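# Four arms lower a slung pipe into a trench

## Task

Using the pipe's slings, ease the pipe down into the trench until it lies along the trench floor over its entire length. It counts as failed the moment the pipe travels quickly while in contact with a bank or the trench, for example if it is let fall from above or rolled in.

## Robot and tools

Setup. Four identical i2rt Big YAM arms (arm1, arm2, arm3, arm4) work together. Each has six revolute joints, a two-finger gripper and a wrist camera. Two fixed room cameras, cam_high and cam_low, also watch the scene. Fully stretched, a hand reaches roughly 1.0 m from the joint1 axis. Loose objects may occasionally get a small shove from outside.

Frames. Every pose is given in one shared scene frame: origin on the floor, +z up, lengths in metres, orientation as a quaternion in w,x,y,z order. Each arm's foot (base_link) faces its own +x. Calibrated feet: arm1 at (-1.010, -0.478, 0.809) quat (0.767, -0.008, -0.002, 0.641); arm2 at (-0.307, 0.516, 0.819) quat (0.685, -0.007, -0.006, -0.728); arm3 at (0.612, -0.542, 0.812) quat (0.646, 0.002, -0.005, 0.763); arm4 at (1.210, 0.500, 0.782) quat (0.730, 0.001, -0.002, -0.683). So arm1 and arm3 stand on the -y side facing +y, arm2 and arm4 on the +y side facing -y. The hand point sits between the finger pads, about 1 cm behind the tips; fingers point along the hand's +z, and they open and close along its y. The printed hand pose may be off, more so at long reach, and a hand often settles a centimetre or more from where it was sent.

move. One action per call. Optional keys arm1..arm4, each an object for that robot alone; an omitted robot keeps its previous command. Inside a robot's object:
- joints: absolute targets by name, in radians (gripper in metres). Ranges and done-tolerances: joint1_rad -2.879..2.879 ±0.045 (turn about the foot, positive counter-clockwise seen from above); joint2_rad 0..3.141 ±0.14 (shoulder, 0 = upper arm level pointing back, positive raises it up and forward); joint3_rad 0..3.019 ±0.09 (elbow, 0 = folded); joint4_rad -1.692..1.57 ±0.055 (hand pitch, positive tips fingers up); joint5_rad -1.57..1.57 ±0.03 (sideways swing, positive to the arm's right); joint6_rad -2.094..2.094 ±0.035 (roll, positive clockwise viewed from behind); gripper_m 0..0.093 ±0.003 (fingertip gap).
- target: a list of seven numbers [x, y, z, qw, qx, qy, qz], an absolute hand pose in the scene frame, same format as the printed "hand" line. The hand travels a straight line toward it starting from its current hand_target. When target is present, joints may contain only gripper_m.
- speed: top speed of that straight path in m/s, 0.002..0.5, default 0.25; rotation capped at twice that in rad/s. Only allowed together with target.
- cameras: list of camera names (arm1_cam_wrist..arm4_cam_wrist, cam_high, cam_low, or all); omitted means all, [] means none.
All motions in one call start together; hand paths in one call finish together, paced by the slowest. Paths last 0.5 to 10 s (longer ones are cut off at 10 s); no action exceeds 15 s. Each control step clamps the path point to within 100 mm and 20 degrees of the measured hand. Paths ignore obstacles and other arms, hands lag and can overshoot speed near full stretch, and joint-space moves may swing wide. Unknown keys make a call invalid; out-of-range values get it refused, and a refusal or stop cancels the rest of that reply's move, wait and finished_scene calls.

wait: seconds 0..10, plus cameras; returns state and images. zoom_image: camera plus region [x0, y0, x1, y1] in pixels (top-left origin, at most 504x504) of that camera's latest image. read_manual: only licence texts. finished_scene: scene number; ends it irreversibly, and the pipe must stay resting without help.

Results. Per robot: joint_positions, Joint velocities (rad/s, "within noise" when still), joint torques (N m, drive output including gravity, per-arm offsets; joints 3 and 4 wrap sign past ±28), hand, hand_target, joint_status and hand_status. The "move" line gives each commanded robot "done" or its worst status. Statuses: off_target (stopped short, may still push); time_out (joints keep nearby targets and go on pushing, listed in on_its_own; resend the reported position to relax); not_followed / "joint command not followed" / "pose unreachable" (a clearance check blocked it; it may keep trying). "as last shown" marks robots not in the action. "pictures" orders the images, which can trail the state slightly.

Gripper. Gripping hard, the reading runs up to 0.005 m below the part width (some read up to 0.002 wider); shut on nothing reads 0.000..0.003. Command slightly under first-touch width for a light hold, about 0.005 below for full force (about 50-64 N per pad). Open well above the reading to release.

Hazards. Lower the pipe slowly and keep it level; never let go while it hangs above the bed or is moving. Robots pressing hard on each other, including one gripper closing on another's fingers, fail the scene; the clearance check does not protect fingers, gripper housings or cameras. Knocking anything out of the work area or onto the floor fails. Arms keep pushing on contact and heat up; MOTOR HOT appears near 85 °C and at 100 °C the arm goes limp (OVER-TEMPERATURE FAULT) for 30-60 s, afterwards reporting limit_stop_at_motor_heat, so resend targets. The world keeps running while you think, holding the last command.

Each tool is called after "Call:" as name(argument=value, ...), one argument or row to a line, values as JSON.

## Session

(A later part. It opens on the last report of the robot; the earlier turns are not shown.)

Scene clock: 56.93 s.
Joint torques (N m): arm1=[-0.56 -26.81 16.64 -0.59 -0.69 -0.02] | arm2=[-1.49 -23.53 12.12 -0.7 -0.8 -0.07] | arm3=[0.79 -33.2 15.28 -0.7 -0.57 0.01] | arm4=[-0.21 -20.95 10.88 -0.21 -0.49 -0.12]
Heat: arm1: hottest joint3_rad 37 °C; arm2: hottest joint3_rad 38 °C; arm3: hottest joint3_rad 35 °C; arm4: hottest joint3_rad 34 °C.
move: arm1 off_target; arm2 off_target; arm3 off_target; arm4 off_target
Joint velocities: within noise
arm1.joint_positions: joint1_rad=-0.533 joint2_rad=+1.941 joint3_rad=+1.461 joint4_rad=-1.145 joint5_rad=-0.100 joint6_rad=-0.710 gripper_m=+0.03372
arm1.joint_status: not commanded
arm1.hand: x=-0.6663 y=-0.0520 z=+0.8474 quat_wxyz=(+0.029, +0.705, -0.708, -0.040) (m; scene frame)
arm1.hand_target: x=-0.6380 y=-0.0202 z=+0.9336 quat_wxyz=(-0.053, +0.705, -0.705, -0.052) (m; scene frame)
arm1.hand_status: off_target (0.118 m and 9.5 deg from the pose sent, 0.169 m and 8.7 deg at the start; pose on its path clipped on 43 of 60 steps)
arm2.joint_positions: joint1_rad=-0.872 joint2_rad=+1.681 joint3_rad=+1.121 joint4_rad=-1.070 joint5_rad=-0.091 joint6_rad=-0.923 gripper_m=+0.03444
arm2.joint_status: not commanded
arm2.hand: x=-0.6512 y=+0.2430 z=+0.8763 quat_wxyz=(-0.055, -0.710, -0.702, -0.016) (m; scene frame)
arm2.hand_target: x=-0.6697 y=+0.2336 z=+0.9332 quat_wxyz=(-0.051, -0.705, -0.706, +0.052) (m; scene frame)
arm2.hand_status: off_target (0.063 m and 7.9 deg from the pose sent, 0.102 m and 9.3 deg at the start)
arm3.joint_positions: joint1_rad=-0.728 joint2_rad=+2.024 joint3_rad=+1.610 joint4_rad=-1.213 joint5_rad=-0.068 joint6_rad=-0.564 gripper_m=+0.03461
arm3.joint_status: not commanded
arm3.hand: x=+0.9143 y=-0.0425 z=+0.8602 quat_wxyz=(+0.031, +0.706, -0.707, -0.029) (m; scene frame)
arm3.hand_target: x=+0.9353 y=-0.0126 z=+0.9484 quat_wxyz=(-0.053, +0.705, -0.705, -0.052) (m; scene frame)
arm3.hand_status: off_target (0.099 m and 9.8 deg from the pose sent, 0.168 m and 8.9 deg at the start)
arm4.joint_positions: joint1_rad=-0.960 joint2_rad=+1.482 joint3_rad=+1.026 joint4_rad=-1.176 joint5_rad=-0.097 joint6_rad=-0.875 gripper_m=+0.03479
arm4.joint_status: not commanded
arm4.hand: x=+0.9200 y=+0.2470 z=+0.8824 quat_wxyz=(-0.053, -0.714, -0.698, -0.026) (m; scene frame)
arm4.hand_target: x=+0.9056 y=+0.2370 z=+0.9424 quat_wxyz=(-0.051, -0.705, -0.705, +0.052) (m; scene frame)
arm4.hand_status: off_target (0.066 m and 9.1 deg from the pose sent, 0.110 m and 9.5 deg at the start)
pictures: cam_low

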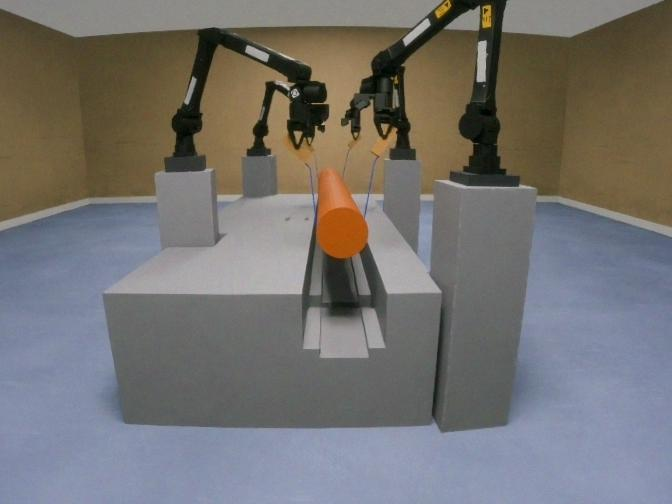

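Call:
move(
  arm1={"target": [-0.630, -0.010, 0.68, -0.0523, 0.7052, -0.7052, -0.0523], "speed": 0.12},
  arm2={"target": [-0.672, 0.219, 0.66, 0.0523, 0.7052, 0.7052, -0.0523], "speed": 0.12},
  arm3={"target": [0.933, -0.011, 0.68, -0.0523, 0.7052, -0.7052, -0.0523], "speed": 0.12},
  arm4={"target": [0.898, 0.219, 0.67, 0.0523, 0.7052, 0.7052, -0.0523], "speed": 0.12},
  cameras=["cam_low"],
)

Call:
move(
  arm1={"target": [-0.630, -0.013, 0.585, -0.0523, 0.7052, -0.7052, -0.0523], "speed": 0.05},
  arm2={"target": [-0.672, 0.220, 0.57, 0.0523, 0.7052, 0.7052, -0.0523], "speed": 0.05},
  arm3={"target": [0.933, -0.014, 0.585, -0.0523, 0.7052, -0.7052, -0.0523], "speed": 0.05},
  arm4={"target": [0.896, 0.219, 0.58, 0.0523, 0.7052, 0.7052, -0.0523], "speed": 0.05},
  cameras=["cam_low"],
)

Call:
zoom_image(
  camera="cam_low",
  region=[240, 180, 440, 370],
)

Scene clock: 65.07 s.
Joint torques (N m): arm1=[-1.03 -28.22 8.47 0.38 -0.55 0.02] | arm2=[-0.38 -22.77 6.64 -0.38 -0.82 0.1] | arm3=[1.03 -33.85 7.45 0.24 -0.57 0.02] | arm4=[0.85 -21.77 4.75 0.18 -0.63 0.11]
Heat: arm1: hottest joint3_rad 40 °C; arm2: hottest joint3_rad 39 °C; arm3: hottest joint3_rad 38 °C; arm4: hottest joint3_rad 35 °C.
move: arm1 off_target; arm2 off_target; arm3 off_target; arm4 off_target
Joint velocities: within noise
arm1.joint_positions: joint1_rad=-0.527 joint2_rad=+2.313 joint3_rad=+1.386 joint4_rad=-0.650 joint5_rad=-0.103 joint6_rad=-0.706 gripper_m=+0.03372
arm1.joint_status: not commanded
arm1.hand: x=-0.6609 y=-0.0458 z=+0.6226 quat_wxyz=(+0.006, +0.707, -0.706, -0.043) (m; scene frame)
arm1.hand_target: x=-0.6319 y=-0.0124 z=+0.6799 quat_wxyz=(-0.052, +0.705, -0.705, -0.052) (m; scene frame)
arm1.hand_status: off_target (0.074 m and 6.7 deg from the pose sent, 0.176 m and 9.5 deg at the start)
arm2.joint_positions: joint1_rad=-0.872 joint2_rad=+2.180 joint3_rad=+0.984 joint4_rad=-0.394 joint5_rad=-0.092 joint6_rad=-0.924 gripper_m=+0.03444
arm2.joint_status: not commanded
arm2.hand: x=-0.6431 y=+0.2450 z=+0.6262 quat_wxyz=(-0.052, -0.710, -0.703, +0.004) (m; scene frame)
arm2.hand_target: x=-0.6708 y=+0.2199 z=+0.6599 quat_wxyz=(-0.052, -0.705, -0.705, +0.052) (m; scene frame)
arm2.hand_status: off_target (0.051 m and 5.6 deg from the pose sent, 0.219 m and 7.9 deg at the start)
arm3.joint_positions: joint1_rad=-0.728 joint2_rad=+2.352 joint3_rad=+1.461 joint4_rad=-0.675 joint5_rad=-0.068 joint6_rad=-0.562 gripper_m=+0.03461
arm3.joint_status: not commanded
arm3.hand: x=+0.9117 y=-0.0455 z=+0.6269 quat_wxyz=(+0.000, +0.706, -0.707, -0.036) (m; scene frame)
arm3.hand_target: x=+0.9319 y=-0.0130 z=+0.6799 quat_wxyz=(-0.052, +0.705, -0.705, -0.052) (m; scene frame)
arm3.hand_status: off_target (0.067 m and 6.3 deg from the pose sent, 0.184 m and 9.9 deg at the start)
arm4.joint_positions: joint1_rad=-0.955 joint2_rad=+1.998 joint3_rad=+0.815 joint4_rad=-0.406 joint5_rad=-0.094 joint6_rad=-0.875 gripper_m=+0.03479
arm4.joint_status: not commanded
arm4.hand: x=+0.9248 y=+0.2474 z=+0.6298 quat_wxyz=(-0.050, -0.711, -0.701, -0.005) (m; scene frame)
arm4.hand_target: x=+0.8991 y=+0.2201 z=+0.6685 quat_wxyz=(-0.052, -0.705, -0.705, +0.052) (m; scene frame)
arm4.hand_status: off_target (0.056 m and 6.6 deg from the pose sent, 0.215 m and 9.1 deg at the start)
pictures: cam_low

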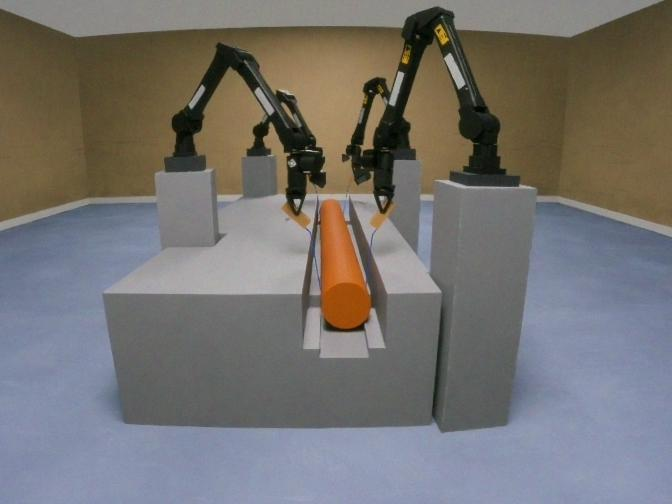

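Scene clock: 67.67 s.
Joint torques (N m): arm1=[-0.97 -19.9 8.14 1.17 -0.21 0.04] | arm2=[-0.62 -17.73 5.53 0.31 -0.35 0.07] | arm3=[0.79 -25.88 7.61 0.73 -0.37 0] | arm4=[0.5 -14.62 4.3 0.88 -0.15 0.07]
Heat: arm1: hottest joint3_rad 40 °C; arm2: hottest joint3_rad 38 °C; arm3: hottest joint3_rad 38 °C; arm4: hottest joint3_rad 35 °C.
move: arm1 off_target; arm2 off_target; arm3 off_target; arm4 off_target
Joint velocities: within noise
arm1.joint_positions: joint1_rad=-0.527 joint2_rad=+2.391 joint3_rad=+1.431 joint4_rad=-0.523 joint5_rad=-0.110 joint6_rad=-0.706 gripper_m=+0.03372
arm1.joint_status: not commanded
arm1.hand: x=-0.6418 y=-0.0222 z=+0.5922 quat_wxyz=(-0.041, +0.708, -0.703, -0.050) (m; scene frame)
arm1.hand_target: x=-0.6304 y=-0.0135 z=+0.5855 quat_wxyz=(-0.052, +0.705, -0.705, -0.052) (m; scene frame)
arm1.hand_status: off_target (0.017 m and 1.4 deg from the pose sent, 0.059 m and 6.7 deg at the start)
arm2.joint_positions: joint1_rad=-0.872 joint2_rad=+2.342 joint3_rad=+1.047 joint4_rad=-0.241 joint5_rad=-0.103 joint6_rad=-0.924 gripper_m=+0.03444
arm2.joint_status: not commanded
arm2.hand: x=-0.6560 y=+0.2320 z=+0.5670 quat_wxyz=(-0.054, -0.708, -0.703, +0.031) (m; scene frame)
arm2.hand_target: x=-0.6717 y=+0.2202 z=+0.5706 quat_wxyz=(-0.052, -0.705, -0.705, +0.052) (m; scene frame)
arm2.hand_status: off_target (0.020 m and 2.5 deg from the pose sent, 0.068 m and 5.6 deg at the start)
arm3.joint_positions: joint1_rad=-0.728 joint2_rad=+2.445 joint3_rad=+1.497 joint4_rad=-0.538 joint5_rad=-0.073 joint6_rad=-0.562 gripper_m=+0.03461
arm3.joint_status: not commanded
arm3.hand: x=+0.9224 y=-0.0267 z=+0.5846 quat_wxyz=(-0.038, +0.707, -0.705, -0.047) (m; scene frame)
arm3.hand_target: x=+0.9329 y=-0.0143 z=+0.5856 quat_wxyz=(-0.053, +0.705, -0.705, -0.052) (m; scene frame)
arm3.hand_status: off_target (0.017 m and 1.8 deg from the pose sent, 0.057 m and 6.3 deg at the start)
arm4.joint_positions: joint1_rad=-0.955 joint2_rad=+2.155 joint3_rad=+0.850 joint4_rad=-0.211 joint5_rad=-0.107 joint6_rad=-0.875 gripper_m=+0.03479
arm4.joint_status: not commanded
arm4.hand: x=+0.9103 y=+0.2326 z=+0.5772 quat_wxyz=(-0.053, -0.710, -0.702, +0.032) (m; scene frame)
arm4.hand_target: x=+0.8961 y=+0.2192 z=+0.5807 quat_wxyz=(-0.052, -0.705, -0.705, +0.052) (m; scene frame)
arm4.hand_status: off_target (0.020 m and 2.4 deg from the pose sent, 0.064 m and 6.6 deg at the start)
pictures: cam_low

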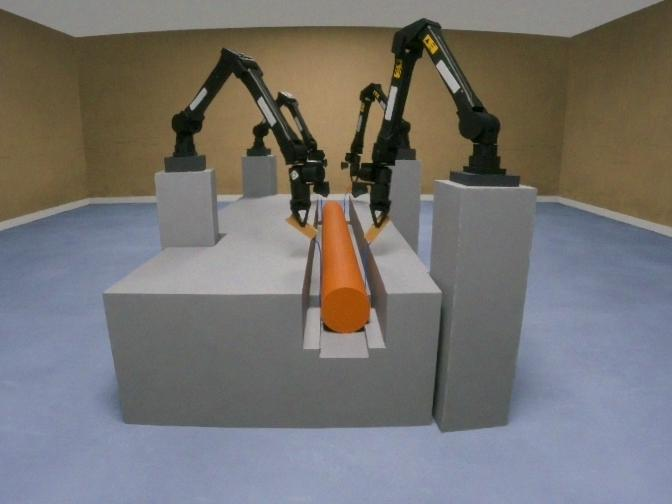

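Scaled by 2.520.

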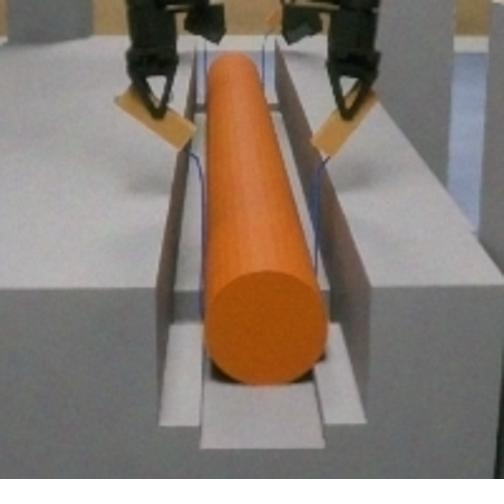

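Call:
zoom_image(
  camera="cam_low",
  region=[296, 270, 396, 362],
)

Call:
zoom_image(
  camera="cam_low",
  region=[306, 180, 372, 250],
)

Scaled by 5.040.

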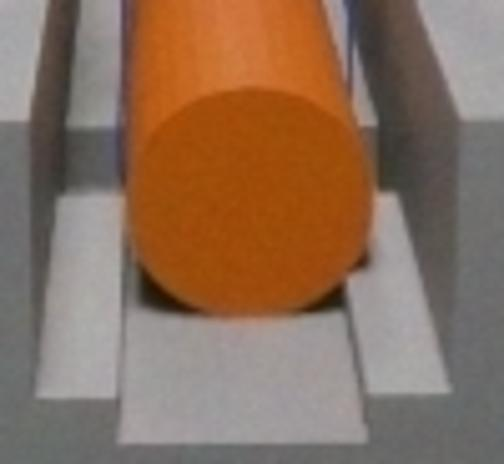

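Scaled by 7.200.

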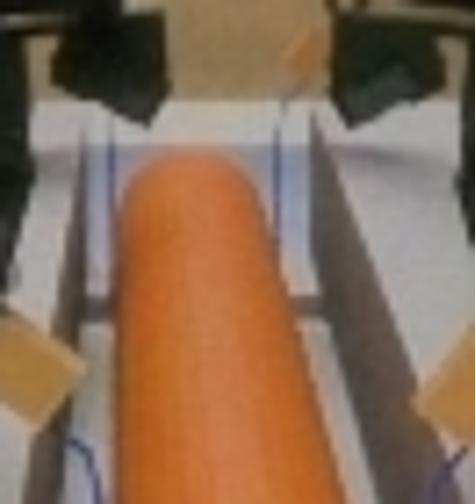

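Call:
move(
  arm1={"target": [-0.641, -0.115, 0.470, -0.236, 0.6665, -0.6665, -0.236], "speed": 0.18},
  arm2={"target": [-0.671, 0.295, 0.477, 0.236, 0.6665, 0.6665, -0.236], "speed": 0.18},
  arm3={"target": [0.926, -0.115, 0.475, -0.236, 0.6665, -0.6665, -0.236], "speed": 0.18},
  arm4={"target": [0.902, 0.295, 0.480, 0.236, 0.6665, 0.6665, -0.236], "speed": 0.18},
  cameras=["cam_low"],
)

Call:
move(
  arm1={"joints": {"gripper_m": 0.06}},
  arm2={"joints": {"gripper_m": 0.06}},
  arm3={"joints": {"gripper_m": 0.06}},
  arm4={"joints": {"gripper_m": 0.06}},
  cameras=["cam_low", "arm1_cam_wrist"],
)

Call:
zoom_image(
  camera="cam_low",
  region=[240, 180, 440, 370],
)

Call:
zoom_image(
  camera="cam_low",
  region=[296, 270, 396, 362],
)

Scene clock: 83.73 s.
Joint torques (N m): arm1=[-1.03 -16.5 1.62 1.91 0.17 -0.05] | arm2=[-1.85 -15.5 1.32 0.61 0.24 0.11] | arm3=[0.5 -21.19 1.42 1.5 -0.17 -0.04] | arm4=[-0.91 -11.99 0.13 1.06 0.75 0.02]
Heat: arm1: hottest joint3_rad 40 °C; arm2: hottest joint2_rad 37 °C; arm3: hottest joint3_rad 37 °C; arm4: hottest joint3_rad 34 °C.
move: arm1 off_target; arm2 off_target; arm3 off_target; arm4 off_target
Joint velocities: within noise
arm1.joint_positions: joint1_rad=-0.769 joint2_rad=+2.632 joint3_rad=+1.173 joint4_rad=+0.351 joint5_rad=-0.569 joint6_rad=-0.822 gripper_m=+0.03372
arm1.joint_status: not commanded
arm1.hand: x=-0.6329 y=-0.0994 z=+0.4910 quat_wxyz=(-0.248, +0.669, -0.658, -0.242) (m; scene frame)
arm1.hand_target: x=-0.6417 y=-0.1150 z=+0.4711 quat_wxyz=(-0.236, +0.667, -0.666, -0.236) (m; scene frame)
arm1.hand_status: off_target (0.027 m and 1.9 deg from the pose sent, 0.153 m and 31.6 deg at the start)
arm2.joint_positions: joint1_rad=-1.199 joint2_rad=+2.658 joint3_rad=+1.017 joint4_rad=+0.272 joint5_rad=-0.651 joint6_rad=-1.201 gripper_m=+0.03444
arm2.joint_status: not commanded
arm2.hand: x=-0.6608 y=+0.2882 z=+0.4829 quat_wxyz=(-0.251, -0.662, -0.668, +0.230) (m; scene frame)
arm2.hand_target: x=-0.6709 y=+0.2950 z=+0.4773 quat_wxyz=(-0.236, -0.667, -0.667, +0.236) (m; scene frame)
arm2.hand_status: off_target (0.014 m and 1.9 deg from the pose sent, 0.111 m and 32.2 deg at the start)
arm3.joint_positions: joint1_rad=-0.935 joint2_rad=+2.659 joint3_rad=+1.157 joint4_rad=+0.451 joint5_rad=-0.461 joint6_rad=-0.651 gripper_m=+0.03461
arm3.joint_status: not commanded
arm3.hand: x=+0.9265 y=-0.1069 z=+0.4844 quat_wxyz=(-0.237, +0.668, -0.663, -0.241) (m; scene frame)
arm3.hand_target: x=+0.9259 y=-0.1150 z=+0.4753 quat_wxyz=(-0.236, +0.667, -0.667, -0.236) (m; scene frame)
arm3.hand_status: off_target (0.012 m and 0.7 deg from the pose sent, 0.141 m and 32.1 deg at the start)
arm4.joint_positions: joint1_rad=-1.316 joint2_rad=+2.542 joint3_rad=+0.795 joint4_rad=+0.413 joint5_rad=-0.670 joint6_rad=-1.176 gripper_m=+0.03479
arm4.joint_status: not commanded
arm4.hand: x=+0.9079 y=+0.2863 z=+0.4904 quat_wxyz=(-0.253, -0.661, -0.666, +0.236) (m; scene frame)
arm4.hand_target: x=+0.9025 y=+0.2950 z=+0.4804 quat_wxyz=(-0.236, -0.667, -0.666, +0.236) (m; scene frame)
arm4.hand_status: off_target (0.015 m and 2.0 deg from the pose sent, 0.116 m and 32.2 deg at the start)
pictures: cam_low

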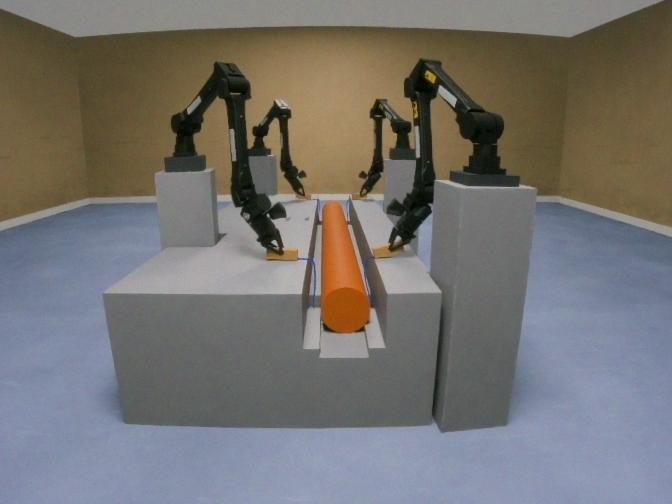

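Scene clock: 84.30 s.
Joint torques (N m): arm1=[-1.32 -16.21 1.5 1.91 -0.31 -0.06] | arm2=[-1.49 -15.91 0.77 0.61 -0.52 0.1] | arm3=[0.5 -21.01 1.46 1.5 -0.32 -0.05] | arm4=[-0.38 -13.39 -0.46 1.07 -0.29 0.02]
Heat: arm1: hottest joint3_rad 40 °C; arm2: hottest joint2_rad 37 °C; arm3: hottest joint3_rad 37 °C; arm4: hottest joint3_rad 34 °C.
move: arm1 done; arm2 done; arm3 done; arm4 done
Joint velocities: within noise
arm1.joint_positions: joint1_rad=-0.772 joint2_rad=+2.634 joint3_rad=+1.173 joint4_rad=+0.351 joint5_rad=-0.558 joint6_rad=-0.822 gripper_m=+0.05993
arm1.joint_status: all done
arm1.hand: x=-0.6313 y=-0.1020 z=+0.4891 quat_wxyz=(-0.247, +0.668, -0.661, -0.237) (m; scene frame)
arm1.hand_target: x=-0.6416 y=-0.1151 z=+0.4711 quat_wxyz=(-0.236, +0.667, -0.666, -0.236) (m; scene frame)
arm1.hand_status: not commanded
arm2.joint_positions: joint1_rad=-1.204 joint2_rad=+2.661 joint3_rad=+1.023 joint4_rad=+0.272 joint5_rad=-0.633 joint6_rad=-1.201 gripper_m=+0.05995
arm2.joint_status: all done
arm2.hand: x=-0.6648 y=+0.2914 z=+0.4797 quat_wxyz=(-0.242, -0.666, -0.668, +0.228) (m; scene frame)
arm2.hand_target: x=-0.6708 y=+0.2951 z=+0.4773 quat_wxyz=(-0.236, -0.667, -0.667, +0.236) (m; scene frame)
arm2.hand_status: not commanded
arm3.joint_positions: joint1_rad=-0.935 joint2_rad=+2.659 joint3_rad=+1.157 joint4_rad=+0.451 joint5_rad=-0.457 joint6_rad=-0.651 gripper_m=+0.05992
arm3.joint_status: all done
arm3.hand: x=+0.9271 y=-0.1072 z=+0.4841 quat_wxyz=(-0.238, +0.668, -0.664, -0.239) (m; scene frame)
arm3.hand_target: x=+0.9259 y=-0.1150 z=+0.4752 quat_wxyz=(-0.236, +0.667, -0.666, -0.236) (m; scene frame)
arm3.hand_status: not commanded
arm4.joint_positions: joint1_rad=-1.323 joint2_rad=+2.558 joint3_rad=+0.801 joint4_rad=+0.413 joint5_rad=-0.642 joint6_rad=-1.177 gripper_m=+0.05991
arm4.joint_status: all done
arm4.hand: x=+0.9075 y=+0.2928 z=+0.4821 quat_wxyz=(-0.242, -0.669, -0.665, +0.228) (m; scene frame)
arm4.hand_target: x=+0.9023 y=+0.2950 z=+0.4805 quat_wxyz=(-0.236, -0.667, -0.667, +0.236) (m; scene frame)
arm4.hand_status: not commanded
pictures: arm1_cam_wrist, cam_low

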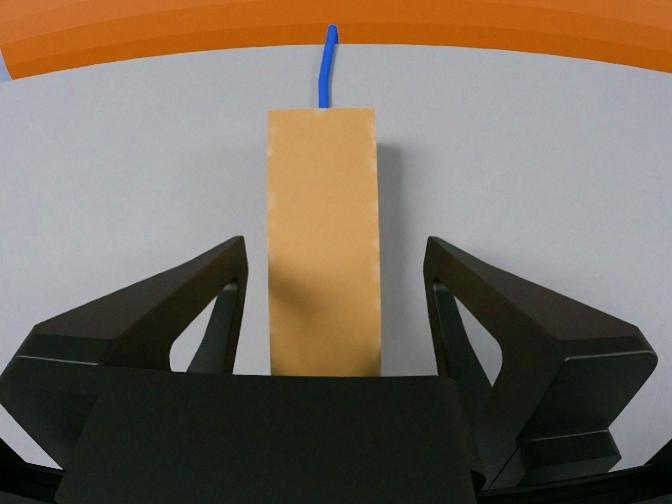

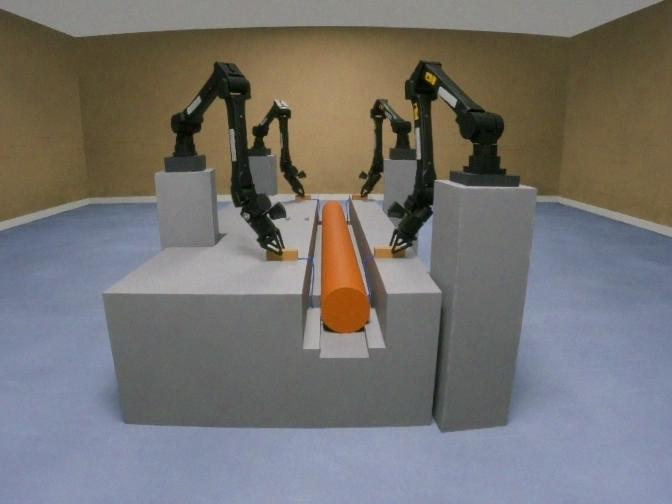

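Scaled by 2.520.

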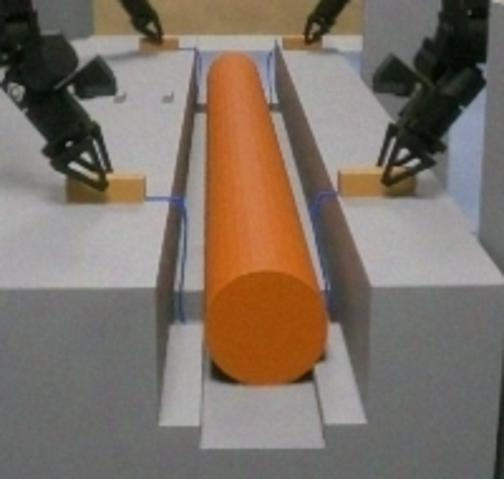

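Scaled by 5.040.

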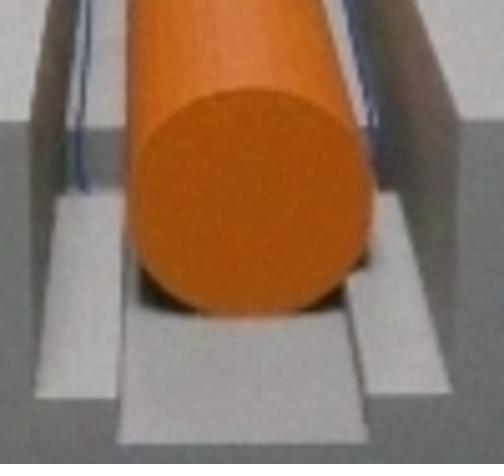

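Call:
finished_scene(
  scene=2,
)

The scene is finished: the task was done.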